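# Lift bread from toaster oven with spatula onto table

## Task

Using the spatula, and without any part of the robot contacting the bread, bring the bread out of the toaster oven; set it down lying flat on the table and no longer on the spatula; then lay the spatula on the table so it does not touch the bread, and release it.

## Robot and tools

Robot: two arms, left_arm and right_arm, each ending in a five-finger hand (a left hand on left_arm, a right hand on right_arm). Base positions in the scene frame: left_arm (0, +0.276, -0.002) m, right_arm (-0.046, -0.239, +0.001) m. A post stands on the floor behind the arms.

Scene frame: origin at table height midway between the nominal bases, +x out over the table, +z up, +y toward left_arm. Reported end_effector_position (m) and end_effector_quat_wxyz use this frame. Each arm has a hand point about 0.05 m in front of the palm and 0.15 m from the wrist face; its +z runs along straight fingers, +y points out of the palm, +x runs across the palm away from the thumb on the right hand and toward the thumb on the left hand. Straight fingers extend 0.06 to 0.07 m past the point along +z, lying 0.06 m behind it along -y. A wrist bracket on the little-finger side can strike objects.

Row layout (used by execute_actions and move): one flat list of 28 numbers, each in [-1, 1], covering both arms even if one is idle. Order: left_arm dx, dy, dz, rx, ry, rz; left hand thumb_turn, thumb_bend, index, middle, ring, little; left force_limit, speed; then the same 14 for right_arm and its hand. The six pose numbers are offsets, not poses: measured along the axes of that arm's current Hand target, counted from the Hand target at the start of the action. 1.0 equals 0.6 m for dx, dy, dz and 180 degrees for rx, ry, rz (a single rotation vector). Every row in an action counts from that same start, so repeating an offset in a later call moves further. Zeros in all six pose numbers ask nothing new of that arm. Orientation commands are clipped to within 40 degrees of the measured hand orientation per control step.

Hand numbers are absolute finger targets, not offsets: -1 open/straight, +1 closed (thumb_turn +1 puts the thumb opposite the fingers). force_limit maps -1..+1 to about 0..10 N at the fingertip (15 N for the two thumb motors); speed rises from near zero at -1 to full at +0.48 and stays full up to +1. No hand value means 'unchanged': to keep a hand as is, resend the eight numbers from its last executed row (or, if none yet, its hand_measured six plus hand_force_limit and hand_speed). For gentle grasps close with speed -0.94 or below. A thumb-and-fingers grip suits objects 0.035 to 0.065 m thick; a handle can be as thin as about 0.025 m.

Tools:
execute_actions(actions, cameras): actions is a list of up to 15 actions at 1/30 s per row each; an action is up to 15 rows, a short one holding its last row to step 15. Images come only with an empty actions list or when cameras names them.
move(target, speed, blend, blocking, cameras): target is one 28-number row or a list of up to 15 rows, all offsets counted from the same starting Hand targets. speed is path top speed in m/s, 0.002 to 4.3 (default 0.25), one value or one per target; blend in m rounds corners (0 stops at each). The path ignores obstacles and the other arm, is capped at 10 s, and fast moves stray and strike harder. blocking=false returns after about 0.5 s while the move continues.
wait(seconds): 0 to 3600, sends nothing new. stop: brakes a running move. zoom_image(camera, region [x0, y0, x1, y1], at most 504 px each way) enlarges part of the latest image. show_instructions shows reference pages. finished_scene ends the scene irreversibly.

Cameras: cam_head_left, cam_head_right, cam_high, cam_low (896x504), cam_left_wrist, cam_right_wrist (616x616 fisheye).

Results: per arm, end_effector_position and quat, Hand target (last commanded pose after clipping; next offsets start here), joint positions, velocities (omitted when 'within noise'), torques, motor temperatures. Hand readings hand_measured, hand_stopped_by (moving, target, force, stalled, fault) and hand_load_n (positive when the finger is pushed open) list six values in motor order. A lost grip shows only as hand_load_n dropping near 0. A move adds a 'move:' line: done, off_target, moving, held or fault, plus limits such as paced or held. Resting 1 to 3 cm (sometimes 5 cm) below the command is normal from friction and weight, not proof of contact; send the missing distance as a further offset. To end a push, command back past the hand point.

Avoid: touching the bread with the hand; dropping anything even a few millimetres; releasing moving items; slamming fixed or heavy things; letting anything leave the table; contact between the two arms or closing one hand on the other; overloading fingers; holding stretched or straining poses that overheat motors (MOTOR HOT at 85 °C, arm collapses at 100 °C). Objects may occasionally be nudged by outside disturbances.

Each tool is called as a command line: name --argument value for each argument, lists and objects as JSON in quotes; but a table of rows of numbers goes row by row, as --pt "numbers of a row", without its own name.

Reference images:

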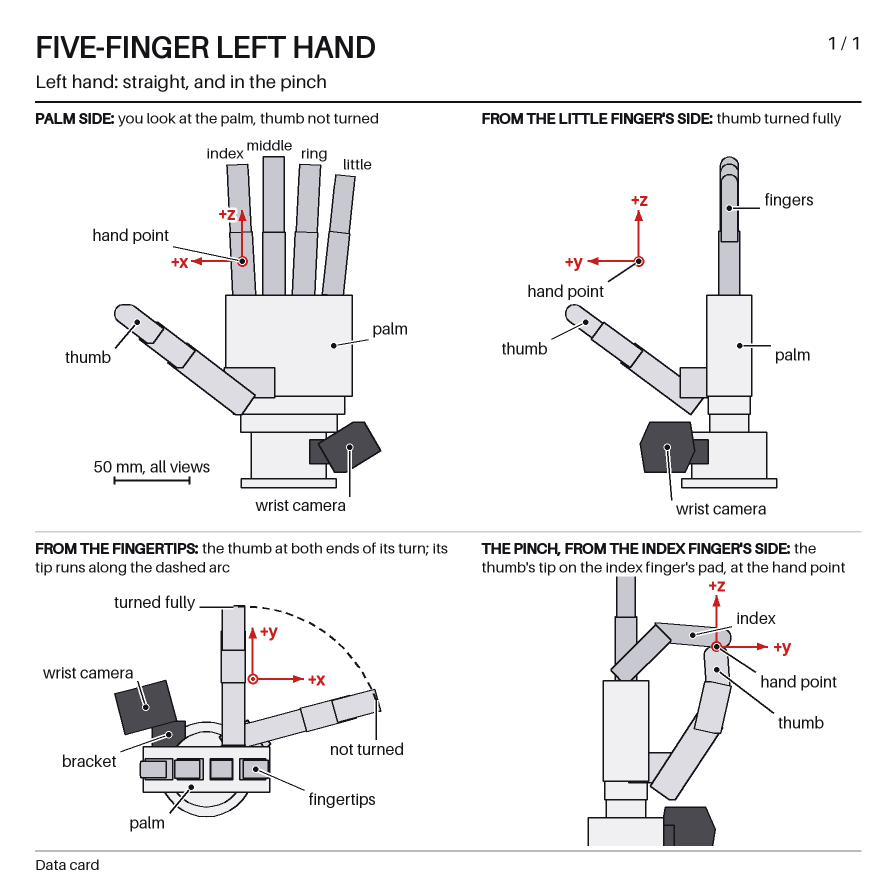

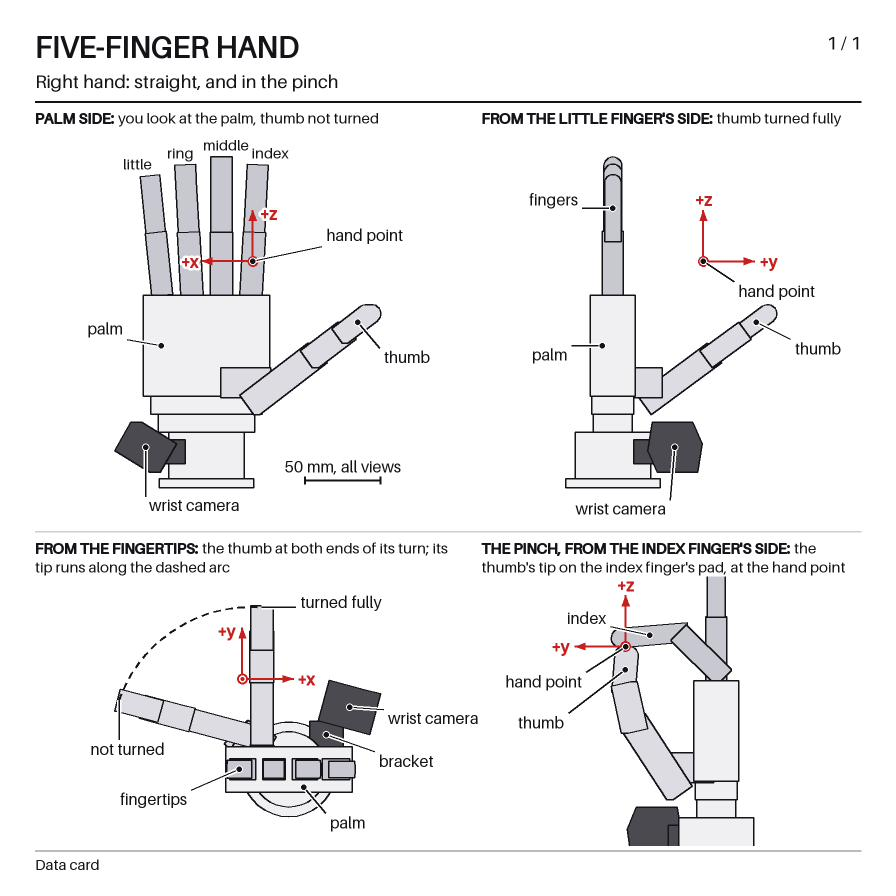

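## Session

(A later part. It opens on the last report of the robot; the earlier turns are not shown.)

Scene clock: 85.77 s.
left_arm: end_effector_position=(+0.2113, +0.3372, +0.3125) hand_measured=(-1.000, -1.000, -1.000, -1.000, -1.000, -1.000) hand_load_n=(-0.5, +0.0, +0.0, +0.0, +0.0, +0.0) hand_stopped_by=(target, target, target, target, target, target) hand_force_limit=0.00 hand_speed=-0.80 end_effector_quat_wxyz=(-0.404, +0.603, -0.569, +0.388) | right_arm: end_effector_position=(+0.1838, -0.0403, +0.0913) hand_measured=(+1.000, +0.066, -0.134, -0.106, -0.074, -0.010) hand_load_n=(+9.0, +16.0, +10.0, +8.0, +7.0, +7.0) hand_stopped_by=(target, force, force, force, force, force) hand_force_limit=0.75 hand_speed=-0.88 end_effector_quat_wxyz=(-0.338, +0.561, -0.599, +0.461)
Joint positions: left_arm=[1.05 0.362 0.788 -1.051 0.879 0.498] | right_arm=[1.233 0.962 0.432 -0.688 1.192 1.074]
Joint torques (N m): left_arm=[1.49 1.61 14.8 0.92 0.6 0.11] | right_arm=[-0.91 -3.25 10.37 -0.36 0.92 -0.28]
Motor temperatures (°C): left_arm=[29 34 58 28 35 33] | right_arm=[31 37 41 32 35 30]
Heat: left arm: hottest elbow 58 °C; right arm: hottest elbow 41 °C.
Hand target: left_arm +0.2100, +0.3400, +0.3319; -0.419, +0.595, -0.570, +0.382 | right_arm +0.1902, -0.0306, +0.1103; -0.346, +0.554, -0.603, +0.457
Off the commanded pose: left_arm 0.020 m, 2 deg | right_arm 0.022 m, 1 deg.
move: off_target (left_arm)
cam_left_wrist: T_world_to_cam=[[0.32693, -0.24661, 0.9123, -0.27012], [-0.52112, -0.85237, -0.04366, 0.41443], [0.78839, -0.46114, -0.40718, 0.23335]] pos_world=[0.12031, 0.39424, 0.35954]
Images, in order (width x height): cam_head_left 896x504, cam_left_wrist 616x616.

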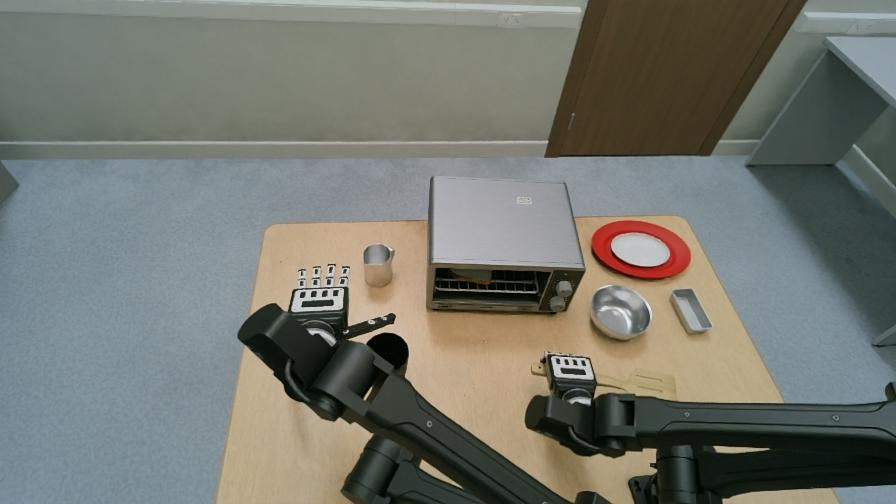

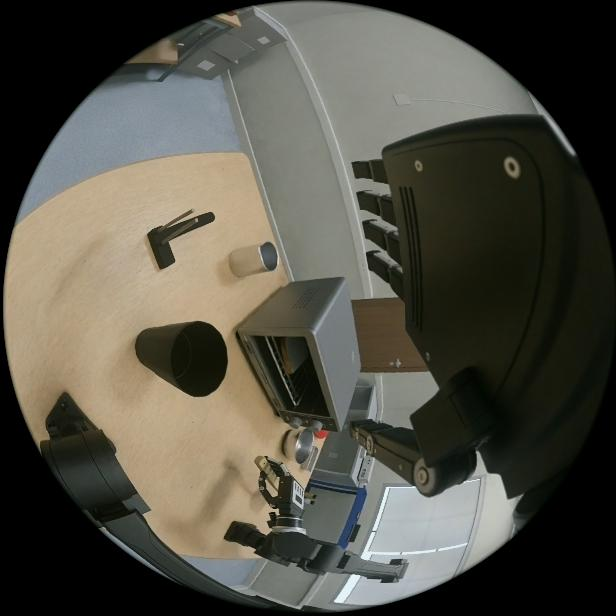

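move --pt "0 0 0 0 0 0 -1 -1 -1 -1 -1 -1 0 -0.8 -0.0487 -0.0722 -0.1072 0.0148 -0.1558 -0.0568 1 0.08 0.35 0.35 0.35 0.35 0.75 -0.88" --pt "0 0 0 0 0 0 -1 -1 -1 -1 -1 -1 0 -0.8 -0.1887 -0.0963 -0.1745 0.0272 -0.2857 -0.1042 1 0.08 0.35 0.35 0.35 0.35 0.75 -0.88" --speed 0.15 --blend 0.03 --cameras '["cam_left_wrist","cam_head_left","cam_head_right","cam_right_wrist"]'

Scene clock: 90.10 s.
left_arm: end_effector_position=(+0.2112, +0.3373, +0.3125) hand_measured=(-1.000, -1.000, -1.000, -1.000, -1.000, -1.000) hand_load_n=(+0.0, +0.0, +0.0, +0.0, +0.0, +0.0) hand_stopped_by=(target, target, target, target, target, target) hand_force_limit=0.00 hand_speed=-0.80 end_effector_quat_wxyz=(-0.404, +0.602, -0.569, +0.388) | right_arm: end_effector_position=(+0.1184, +0.0839, +0.1569) hand_measured=(+1.000, +0.066, -0.134, -0.106, -0.074, -0.010) hand_load_n=(+9.0, +16.0, +9.5, +7.5, +7.0, +7.0) hand_stopped_by=(target, force, force, force, force, force) hand_force_limit=0.75 hand_speed=-0.88 end_effector_quat_wxyz=(-0.493, +0.788, -0.281, +0.239)
Joint positions: left_arm=[1.051 0.362 0.788 -1.051 0.88 0.5] | right_arm=[1.205 0.703 0.43 -0.176 0.405 0.08]
Joint torques (N m): left_arm=[1.55 1.49 14.8 0.92 0.6 0.11] | right_arm=[-1.26 -0.26 12.85 2.21 0.22 -0.27]
Motor temperatures (°C): left_arm=[29 34 59 28 35 33] | right_arm=[31 37 41 32 35 30]
Heat: left arm: hottest elbow 59 °C; right arm: hottest elbow 41 °C.
Hand target: left_arm +0.2100, +0.3400, +0.3319; -0.419, +0.595, -0.570, +0.382 | right_arm +0.1302, +0.1005, +0.1900; -0.518, +0.770, -0.279, +0.246
Off the commanded pose: left_arm 0.020 m, 2 deg | right_arm 0.039 m, 4 deg.
move: off_target (right_arm)
cam_left_wrist: T_world_to_cam=[[0.32675, -0.24709, 0.91224, -0.26986], [-0.52139, -0.85218, -0.04407, 0.41463], [0.78828, -0.46124, -0.40728, 0.23348]] pos_world=[0.12031, 0.39434, 0.35954]
cam_right_wrist: T_world_to_cam=[[-0.0251, -0.55232, -0.83326, 0.17271], [-0.98479, 0.15703, -0.07442, 0.11231], [0.17195, 0.81871, -0.54786, 0.11076]] pos_world=[0.09589, -0.01293, 0.21294]
Images, in order (width x height): cam_head_left 896x504, cam_head_right 896x504, cam_left_wrist 616x616, cam_right_wrist 616x616.

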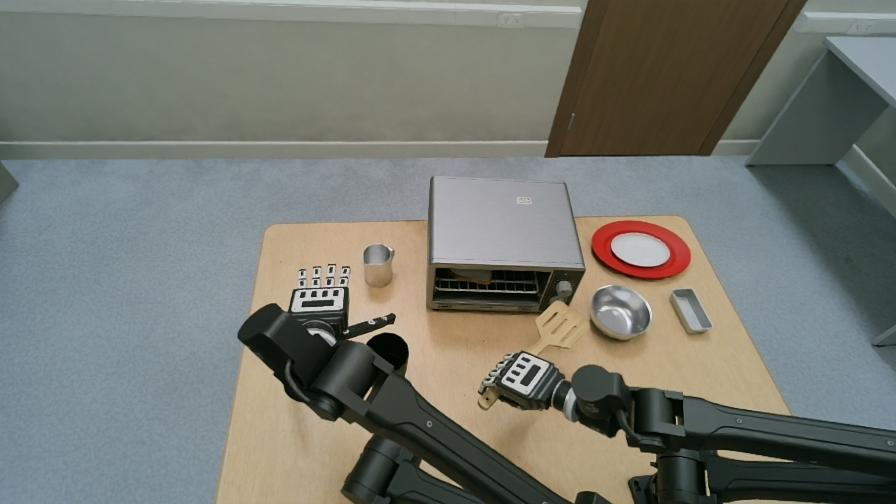

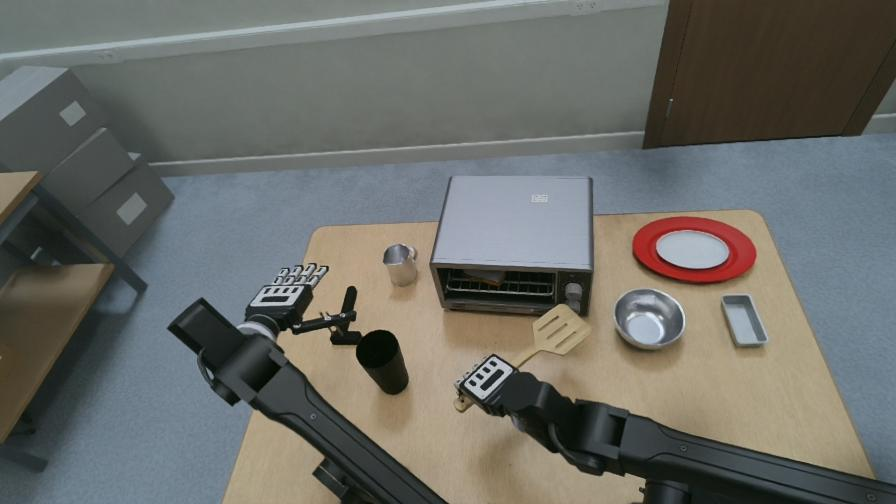

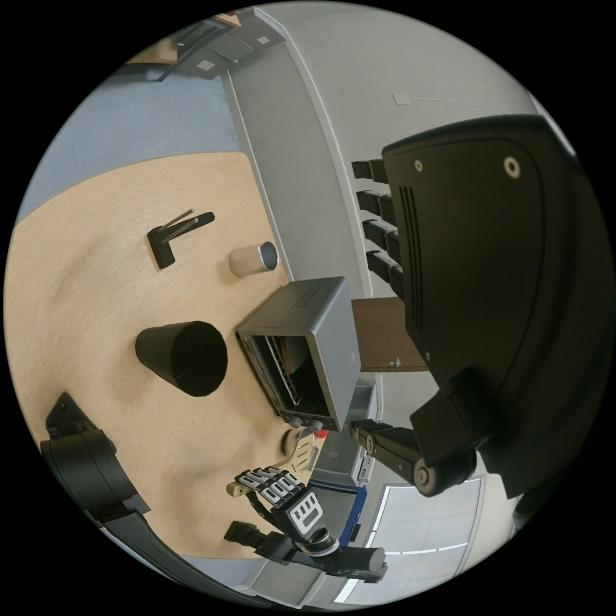

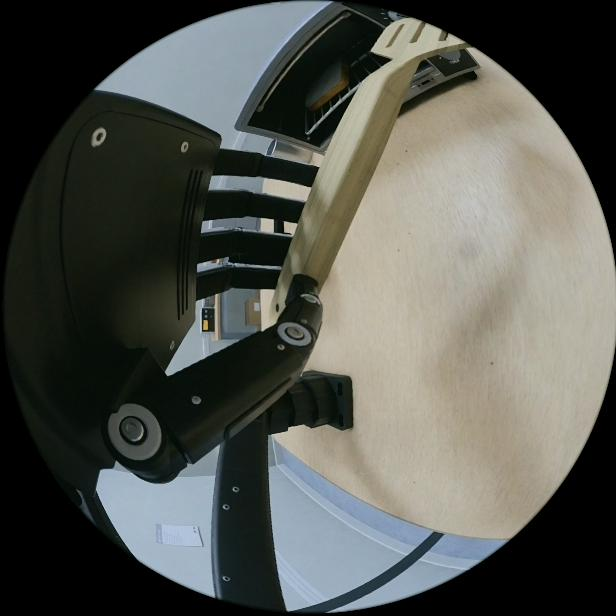

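zoom_image --camera "cam_head_right" --region '[430, 260, 640, 420]'

zoom_image --camera "cam_head_left" --region '[430, 260, 640, 420]'

Scaled by 2.400 from the camera's image (finer frame: 1280x720).

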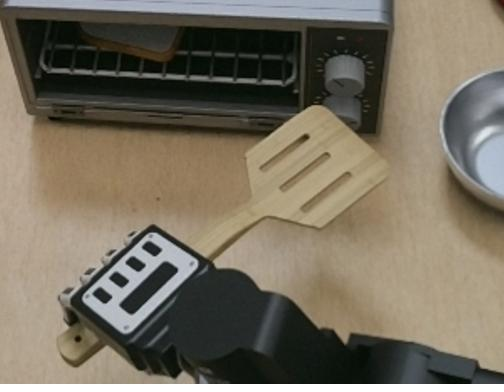

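Scaled by 2.400 from the camera's image (finer frame: 1280x720).

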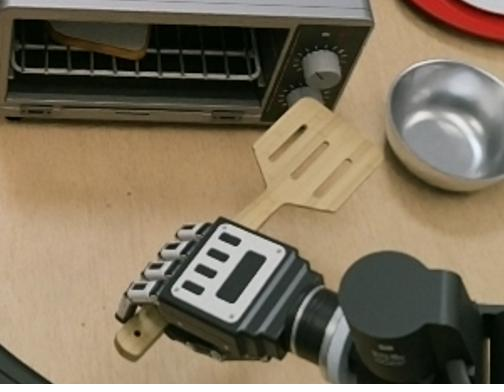

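execute_actions --actions '[]' --cameras '["cam_head_right","cam_head_left","cam_left_wrist","cam_right_wrist"]'

Scene clock: 90.83 s.
left_arm: end_effector_position=(+0.2112, +0.3373, +0.3125) hand_measured=(-1.000, -1.000, -1.000, -1.000, -1.000, -1.000) hand_load_n=(+0.0, +0.0, +0.0, -0.5, +0.0, +0.0) hand_stopped_by=(target, target, target, target, target, target) hand_force_limit=0.00 hand_speed=-0.80 end_effector_quat_wxyz=(-0.404, +0.602, -0.569, +0.388) | right_arm: end_effector_position=(+0.1184, +0.0839, +0.1569) hand_measured=(+1.000, +0.066, -0.134, -0.106, -0.074, -0.010) hand_load_n=(+8.5, +16.0, +9.5, +7.5, +7.0, +7.0) hand_stopped_by=(target, force, force, force, force, force) hand_force_limit=0.75 hand_speed=-0.88 end_effector_quat_wxyz=(-0.493, +0.788, -0.281, +0.239)
Joint positions: left_arm=[1.051 0.362 0.788 -1.051 0.88 0.5] | right_arm=[1.205 0.703 0.43 -0.176 0.405 0.079]
Joint velocities: within noise
Joint torques (N m): left_arm=[1.55 1.44 14.8 0.91 0.6 0.11] | right_arm=[-1.32 -0.5 12.97 2.25 0.21 -0.3]
Motor temperatures (°C): left_arm=[29 34 59 28 35 33] | right_arm=[31 37 42 32 35 30]
Heat: left arm: hottest elbow 59 °C; right arm: hottest elbow 42 °C.
Hand target: left_arm +0.2100, +0.3400, +0.3319; -0.419, +0.595, -0.570, +0.382 | right_arm +0.1302, +0.1005, +0.1899; -0.518, +0.770, -0.280, +0.246
Off the commanded pose: left_arm 0.020 m, 2 deg | right_arm 0.039 m, 4 deg.
camera_calibration:
cam_left_wrist: T_world_to_cam=[[0.32675, -0.24709, 0.91224, -0.26986], [-0.52139, -0.85218, -0.04407, 0.41463], [0.78828, -0.46124, -0.40728, 0.23348]] pos_world=[0.12031, 0.39434, 0.35954]
cam_right_wrist: T_world_to_cam=[[-0.02484, -0.55255, -0.83311, 0.17265], [-0.98479, 0.15687, -0.07468, 0.11246], [0.17195, 0.81859, -0.54804, 0.11078]] pos_world=[0.09599, -0.01293, 0.21294]
Images, in order (width x height): cam_head_left 896x504, cam_head_right 896x504, cam_left_wrist 616x616, cam_right_wrist 616x616.

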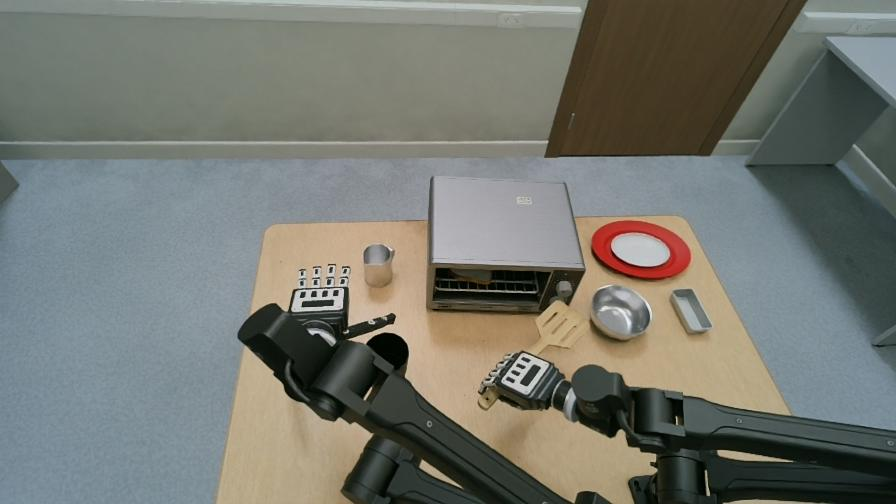

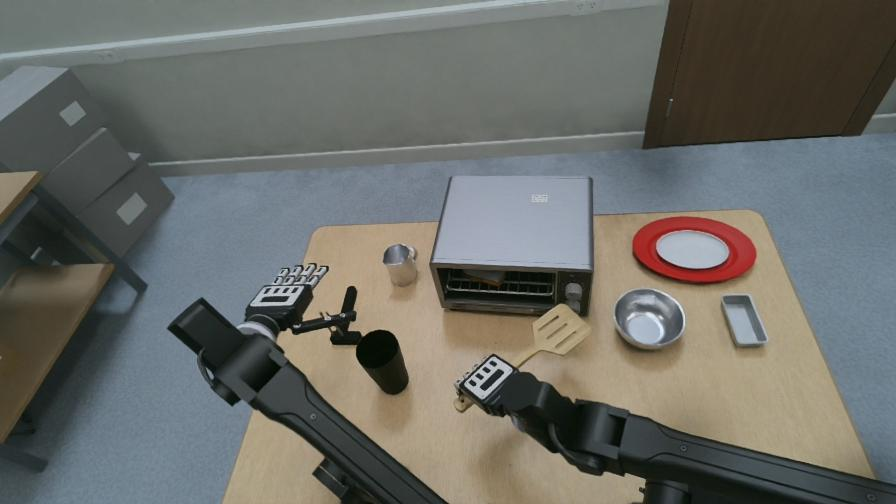

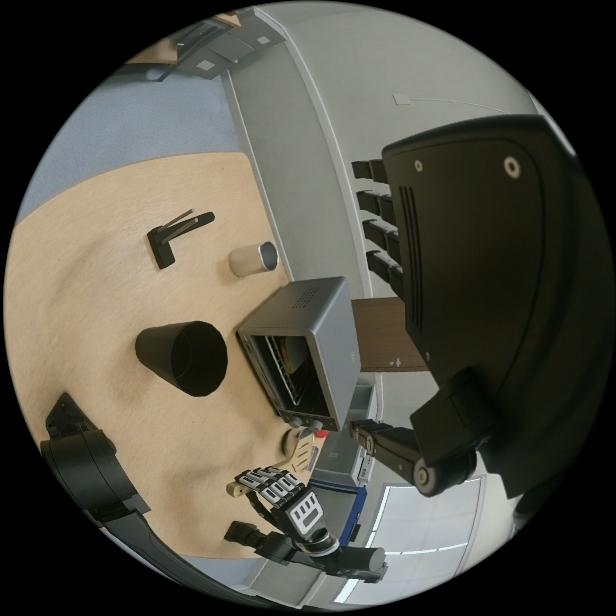

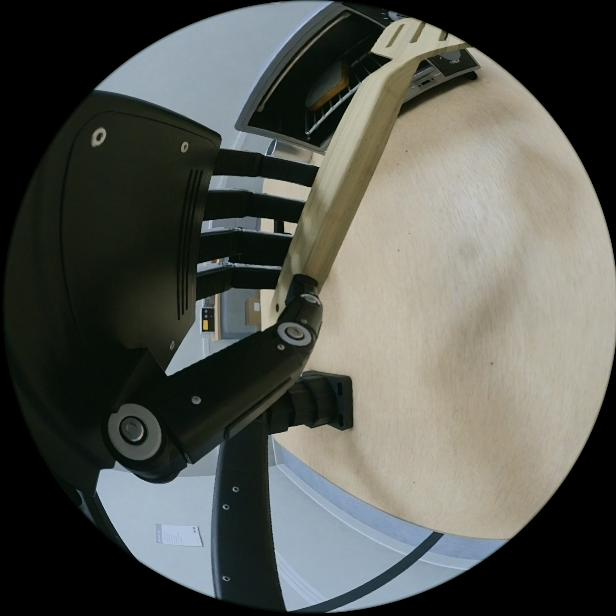

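move --target '[0,0,0,0,0,0,-1,-1,-1,-1,-1,-1,0,-0.8,-0.137,-0.066,0.0473,0,-0.115,0.019,1,0.08,0.35,0.35,0.35,0.35,0.75,-0.88]' --speed 0.12 --cameras '["cam_head_right","cam_head_left","cam_left_wrist","cam_right_wrist"]'

Scene clock: 94.20 s.
left_arm: end_effector_position=(+0.2112, +0.3373, +0.3125) hand_measured=(-1.000, -1.000, -1.000, -1.000, -1.000, -1.000) hand_load_n=(+0.0, +0.0, +0.0, -0.5, +0.0, +0.0) hand_stopped_by=(target, target, target, target, target, target) hand_force_limit=0.00 hand_speed=-0.80 end_effector_quat_wxyz=(-0.404, +0.602, -0.569, +0.388) | right_arm: end_effector_position=(+0.0843, +0.1677, +0.1767) hand_measured=(+1.000, +0.066, -0.134, -0.106, -0.074, -0.010) hand_load_n=(+9.0, +16.0, +9.5, +7.5, +7.0, +7.0) hand_stopped_by=(target, force, force, force, force, force) hand_force_limit=0.75 hand_speed=-0.88 end_effector_quat_wxyz=(-0.539, +0.814, -0.202, +0.084)
Joint positions: left_arm=[1.051 0.362 0.788 -1.051 0.88 0.5] | right_arm=[1.161 0.92 0.557 -0.055 0.004 0.09]
Joint torques (N m): left_arm=[1.67 1.67 14.75 0.88 0.59 0.11] | right_arm=[-1.61 -2.73 12.78 2.29 0.04 -0.05]
Motor temperatures (°C): left_arm=[29 34 59 28 35 33] | right_arm=[31 37 43 32 35 30]
Heat: left arm: hottest elbow 59 °C; right arm: hottest elbow 43 °C.
Hand target: left_arm +0.2100, +0.3400, +0.3319; -0.419, +0.595, -0.570, +0.382 | right_arm +0.0967, +0.1877, +0.2099; -0.567, +0.793, -0.205, +0.088
Off the commanded pose: left_arm 0.020 m, 2 deg | right_arm 0.041 m, 4 deg.
move: off_target (right_arm)
cam_left_wrist: T_world_to_cam=[[0.32675, -0.24709, 0.91224, -0.26986], [-0.52139, -0.85218, -0.04407, 0.41463], [0.78828, -0.46124, -0.40728, 0.23348]] pos_world=[0.12031, 0.39434, 0.35954]
cam_right_wrist: T_world_to_cam=[[0.0059, -0.47277, -0.88116, 0.2271], [-0.98435, -0.15795, 0.07815, 0.09295], [-0.17613, 0.86691, -0.46631, 0.06565]] pos_world=[0.10171, 0.06513, 0.22346]
Images, in order (width x height): cam_head_left 896x504, cam_head_right 896x504, cam_left_wrist 616x616, cam_right_wrist 616x616.

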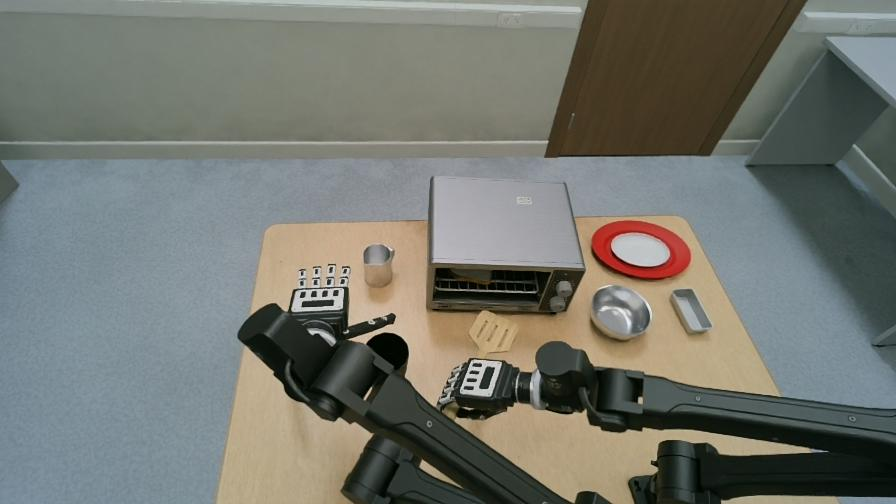

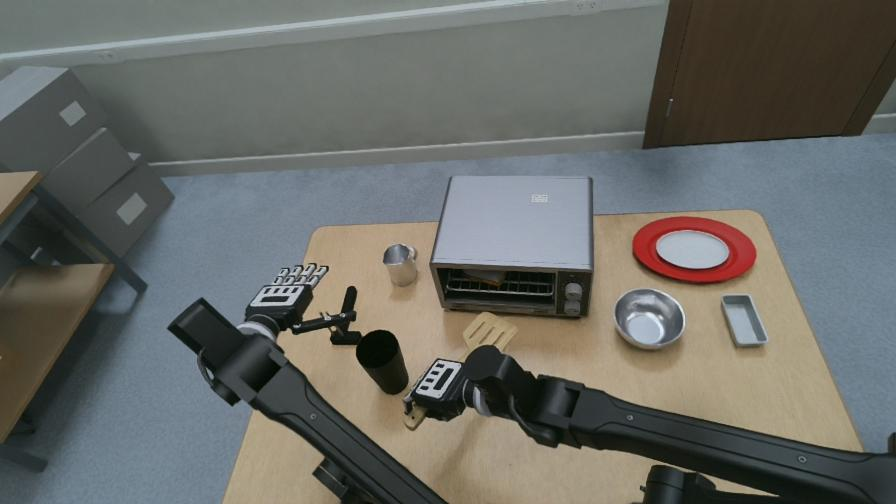

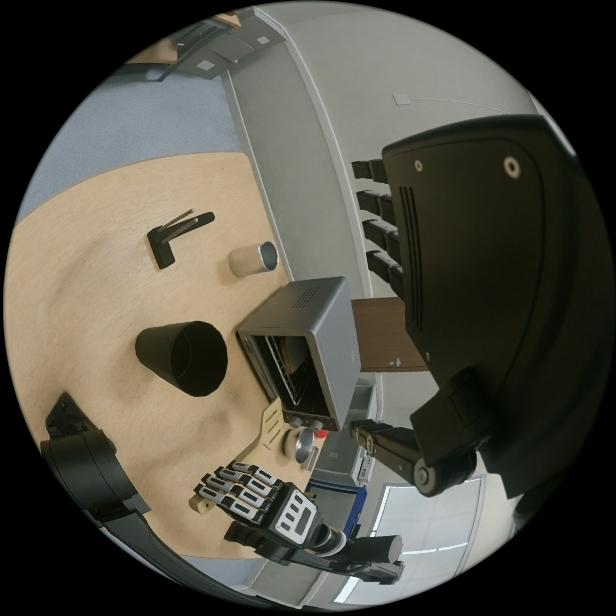

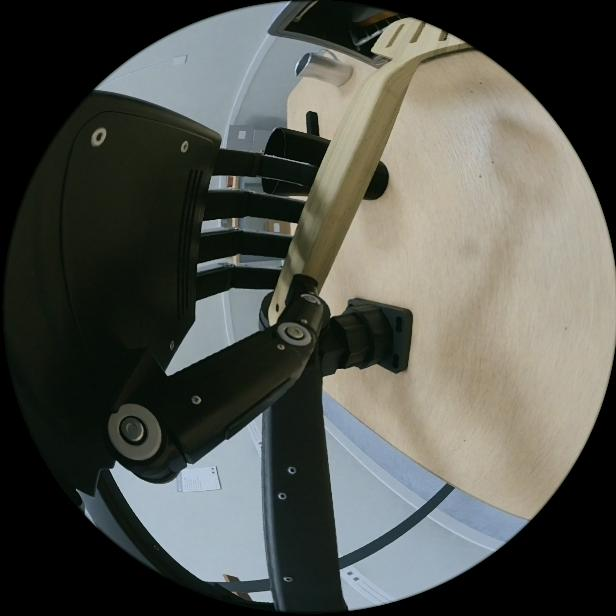

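zoom_image --camera "cam_head_right" --region '[390, 280, 600, 440]'

zoom_image --camera "cam_head_left" --region '[390, 280, 600, 440]'

Scaled by 2.400 from the camera's image (finer frame: 1280x720).

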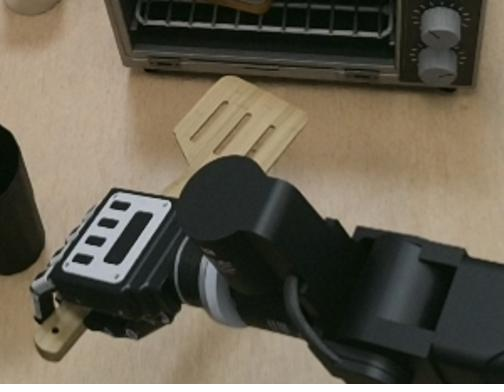

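Scaled by 2.400 from the camera's image (finer frame: 1280x720).

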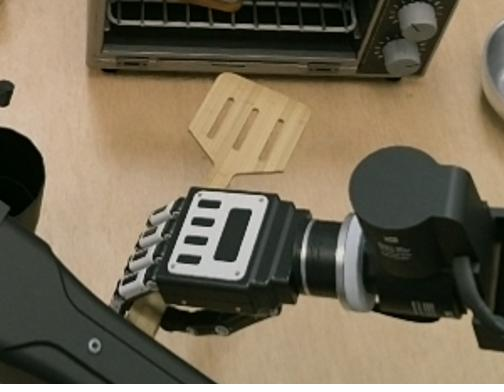

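move --target '[0,0,0,0,0,0,-1,-1,-1,-1,-1,-1,0,-0.8,0.0047,0.014,-0.0203,0.024,-0.0935,-0.034,1,0.08,0.35,0.35,0.35,0.35,0.75,-0.88]' --speed 0.12 --cameras '["cam_head_right","cam_head_left","cam_left_wrist","cam_right_wrist"]'

zoom_image --camera "cam_head_right" --region '[390, 260, 600, 420]'

zoom_image --camera "cam_head_left" --region '[390, 260, 600, 420]'

Scene clock: 97.23 s.
left_arm: end_effector_position=(+0.2112, +0.3373, +0.3125) hand_measured=(-1.000, -1.000, -1.000, -1.000, -1.000, -1.000) hand_load_n=(-0.5, +0.0, +0.0, -0.5, +0.0, +0.0) hand_stopped_by=(target, target, target, target, target, target) hand_force_limit=0.00 hand_speed=-0.80 end_effector_quat_wxyz=(-0.404, +0.602, -0.569, +0.388) | right_arm: end_effector_position=(+0.0863, +0.1727, +0.2072) hand_measured=(+1.000, +0.066, -0.134, -0.106, -0.074, -0.010) hand_load_n=(+9.0, +16.0, +9.5, +8.0, +7.0, +7.0) hand_stopped_by=(target, force, force, force, force, force) hand_force_limit=0.75 hand_speed=-0.88 end_effector_quat_wxyz=(-0.610, +0.788, -0.080, -0.001)
Joint positions: left_arm=[1.051 0.362 0.788 -1.051 0.88 0.5] | right_arm=[0.982 0.949 0.558 0.103 -0.457 -0.027]
Joint torques (N m): left_arm=[1.55 1.49 14.78 0.91 0.59 0.1] | right_arm=[-1.2 -3.19 8.16 2.32 -0.1 -0.25]
Motor temperatures (°C): left_arm=[29 34 59 28 35 33] | right_arm=[31 37 44 32 35 30]
Heat: left arm: hottest elbow 59 °C; right arm: hottest elbow 44 °C.
Hand target: left_arm +0.2100, +0.3400, +0.3319; -0.419, +0.595, -0.570, +0.382 | right_arm +0.0929, +0.1737, +0.2061; -0.615, +0.785, -0.074, +0.009
Off the commanded pose: left_arm 0.020 m, 2 deg | right_arm 0.007 m, 1 deg.
move: done
cam_left_wrist: T_world_to_cam=[[0.32675, -0.24709, 0.91224, -0.26986], [-0.52139, -0.85218, -0.04407, 0.41463], [0.78828, -0.46124, -0.40728, 0.23348]] pos_world=[0.12031, 0.39434, 0.35954]
cam_right_wrist: T_world_to_cam=[[0.14478, -0.3045, -0.94144, 0.2278], [-0.89646, -0.44309, 0.00545, 0.14998], [-0.4188, 0.84318, -0.33713, 0.0742]] pos_world=[0.13254, 0.07326, 0.23866]
Images, in order (width x height): cam_head_left 896x504, cam_head_right 896x504, cam_left_wrist 616x616, cam_right_wrist 616x616.

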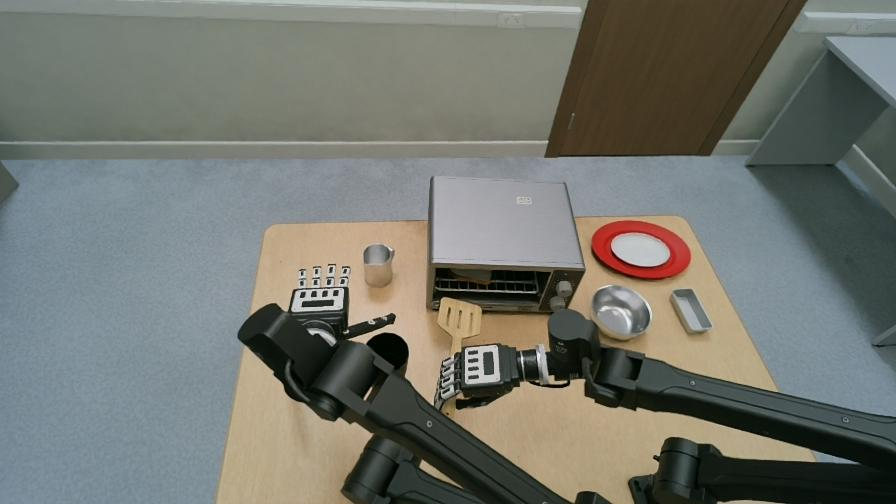

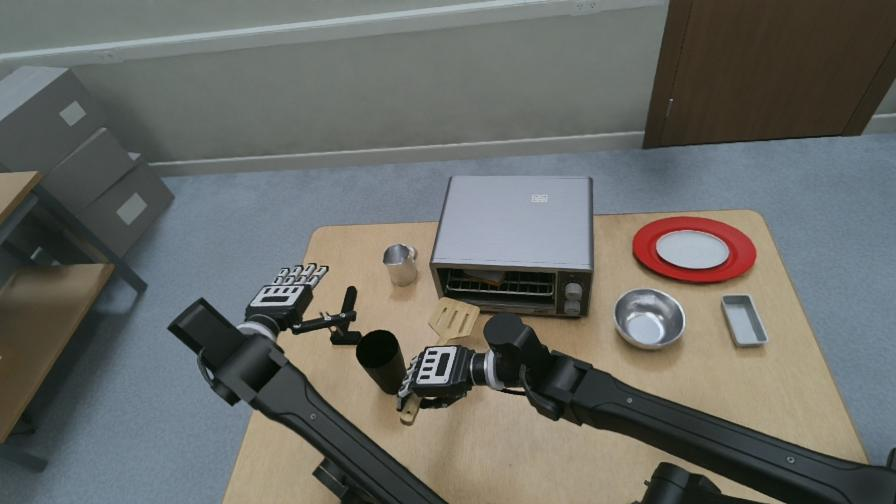

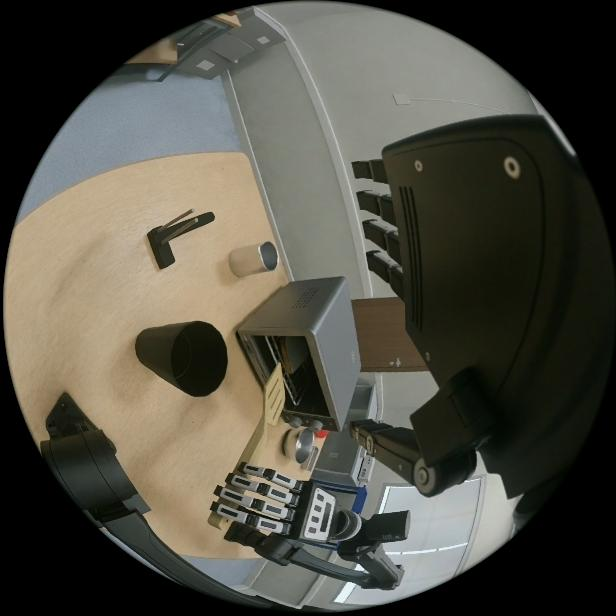

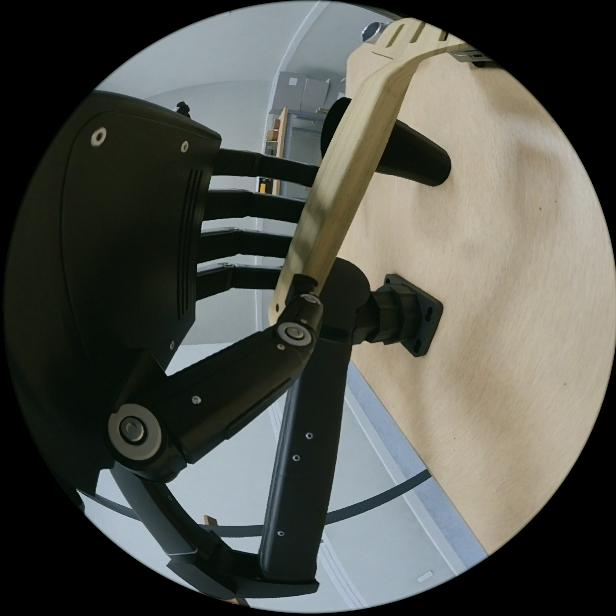

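Scaled by 2.400 from the camera's image (finer frame: 1280x720).

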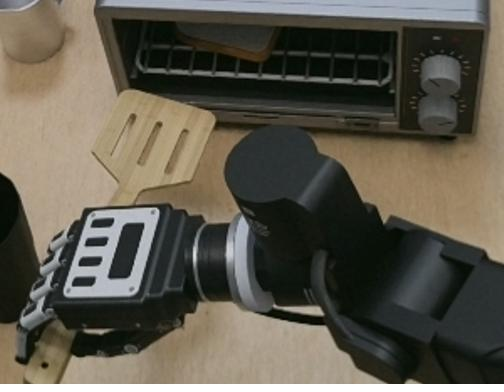

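Scaled by 2.400 from the camera's image (finer frame: 1280x720).

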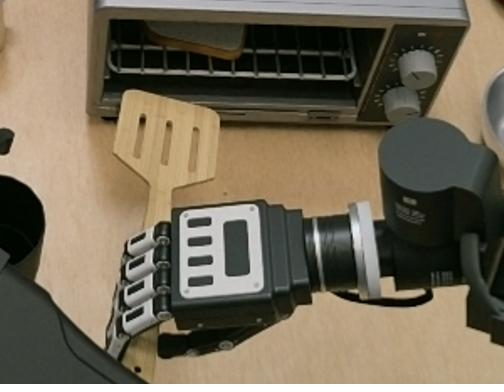

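move --target '[0,0,0,0,0,0,-1,-1,-1,-1,-1,-1,0,-0.8,0.1507,0.098,-0.0188,-0.025,0,-0.033,1,0.08,0.35,0.35,0.35,0.35,0.75,-0.88]' --speed 0.08 --cameras '["cam_head_right","cam_head_left","cam_left_wrist","cam_right_wrist"]'

zoom_image --camera "cam_head_right" --region '[390, 240, 600, 400]'

zoom_image --camera "cam_head_left" --region '[390, 240, 600, 400]'

zoom_image --camera "cam_left_wrist" --region '[180, 270, 380, 500]'

Scene clock: 100.27 s.
left_arm: end_effector_position=(+0.2112, +0.3373, +0.3125) hand_measured=(-1.000, -1.000, -1.000, -1.000, -1.000, -1.000) hand_load_n=(+0.0, +0.0, +0.0, +0.0, +0.0, -0.5) hand_stopped_by=(target, target, target, target, target, target) hand_force_limit=0.00 hand_speed=-0.80 end_effector_quat_wxyz=(-0.404, +0.602, -0.569, +0.388) | right_arm: end_effector_position=(+0.1639, +0.1334, +0.1383) hand_measured=(+1.000, +0.066, -0.134, -0.106, -0.074, -0.010) hand_load_n=(+9.0, +16.0, +9.5, +7.5, +7.0, +6.5) hand_stopped_by=(target, force, force, force, force, force) hand_force_limit=0.75 hand_speed=-0.88 end_effector_quat_wxyz=(-0.573, +0.818, -0.044, +0.022)
Joint positions: left_arm=[1.051 0.362 0.788 -1.051 0.88 0.5] | right_arm=[0.726 1.13 0.551 0.124 -0.682 -0.284]
Joint torques (N m): left_arm=[1.55 1.61 14.8 0.96 0.6 0.11] | right_arm=[-0.97 -4.89 8.7 2.37 -0.23 -0.29]
Motor temperatures (°C): left_arm=[29 33 60 28 35 33] | right_arm=[31 37 44 32 35 30]
Heat: left arm: hottest elbow 60 °C; right arm: hottest elbow 44 °C.
Hand target: left_arm +0.2100, +0.3400, +0.3319; -0.419, +0.595, -0.570, +0.382 | right_arm +0.1751, +0.1377, +0.1451; -0.582, +0.811, -0.033, +0.038
Off the commanded pose: left_arm 0.020 m, 2 deg | right_arm 0.014 m, 3 deg.
move: off_target (right_arm)
cam_left_wrist: T_world_to_cam=[[0.32675, -0.24709, 0.91224, -0.26986], [-0.52139, -0.85218, -0.04407, 0.41463], [0.78828, -0.46124, -0.40728, 0.23348]] pos_world=[0.12031, 0.39434, 0.35954]
cam_right_wrist: T_world_to_cam=[[0.22434, -0.38822, -0.89385, 0.1313], [-0.88114, -0.47259, -0.01589, 0.20693], [-0.41625, 0.79117, -0.44809, 0.13846]] pos_world=[0.21052, 0.03922, 0.1827]
Images, in order (width x height): cam_head_left 896x504, cam_head_right 896x504, cam_left_wrist 616x616, cam_right_wrist 616x616.

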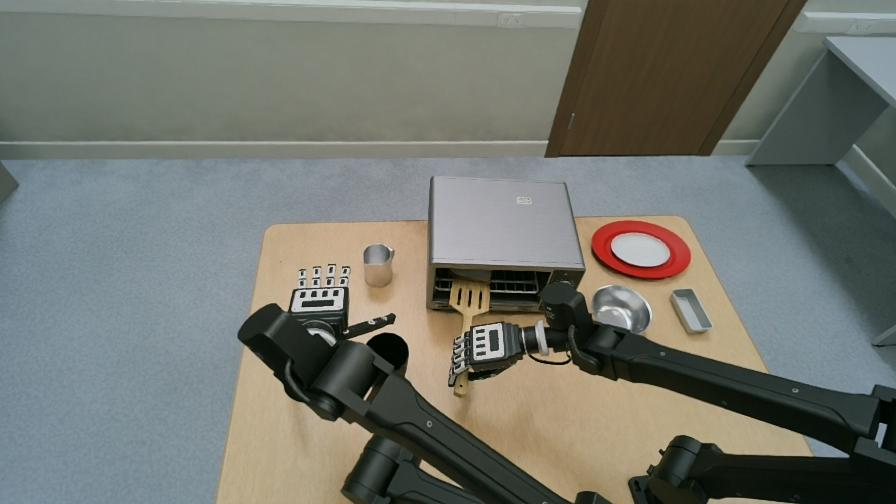

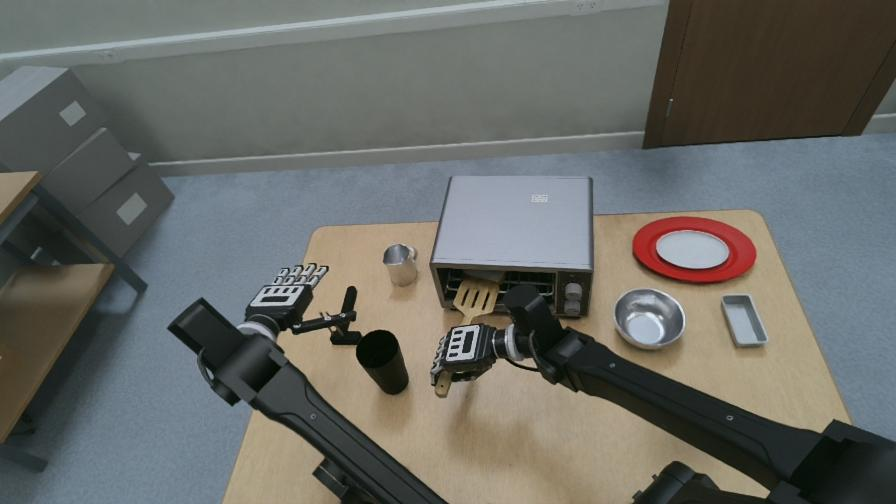

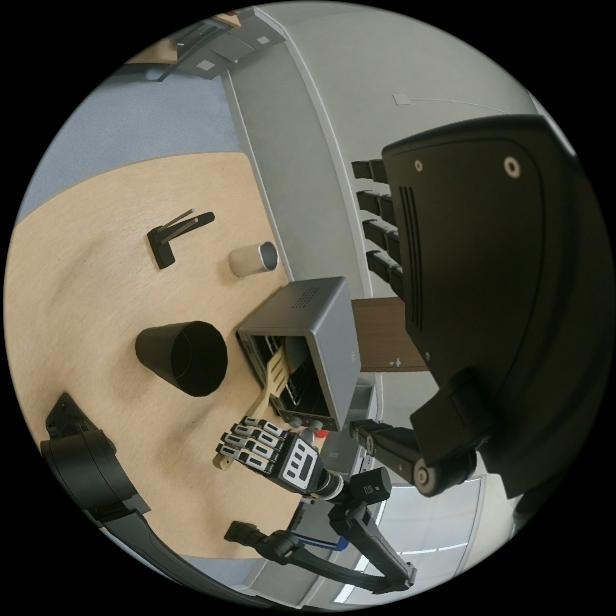

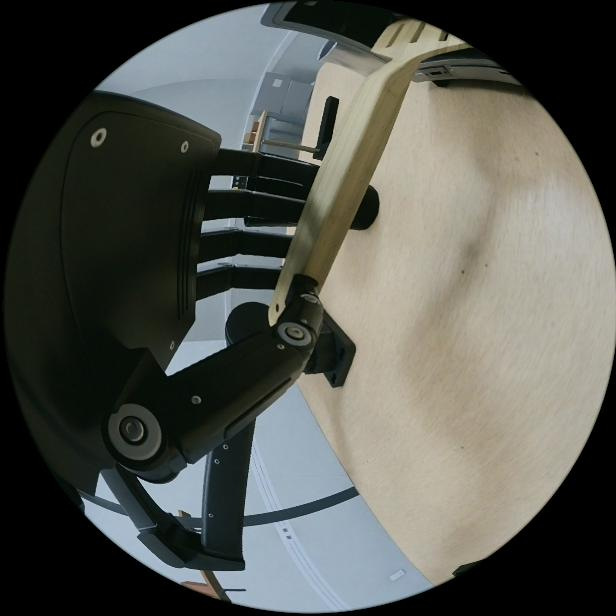

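Scaled by 2.400 from the camera's image (finer frame: 1280x720).

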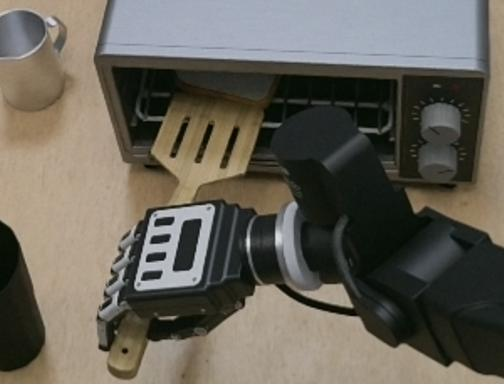

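Scaled by 2.400 from the camera's image (finer frame: 1280x720).

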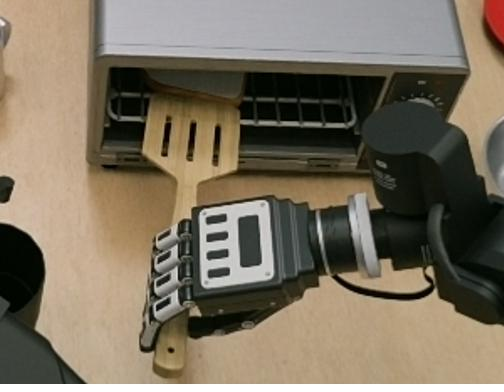

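Scaled by 2.191 from the camera's image (finer frame: 880x880).

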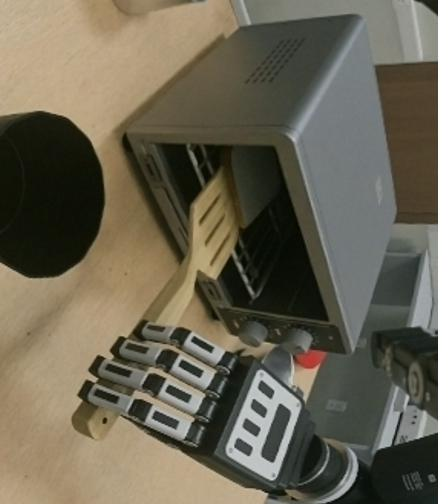

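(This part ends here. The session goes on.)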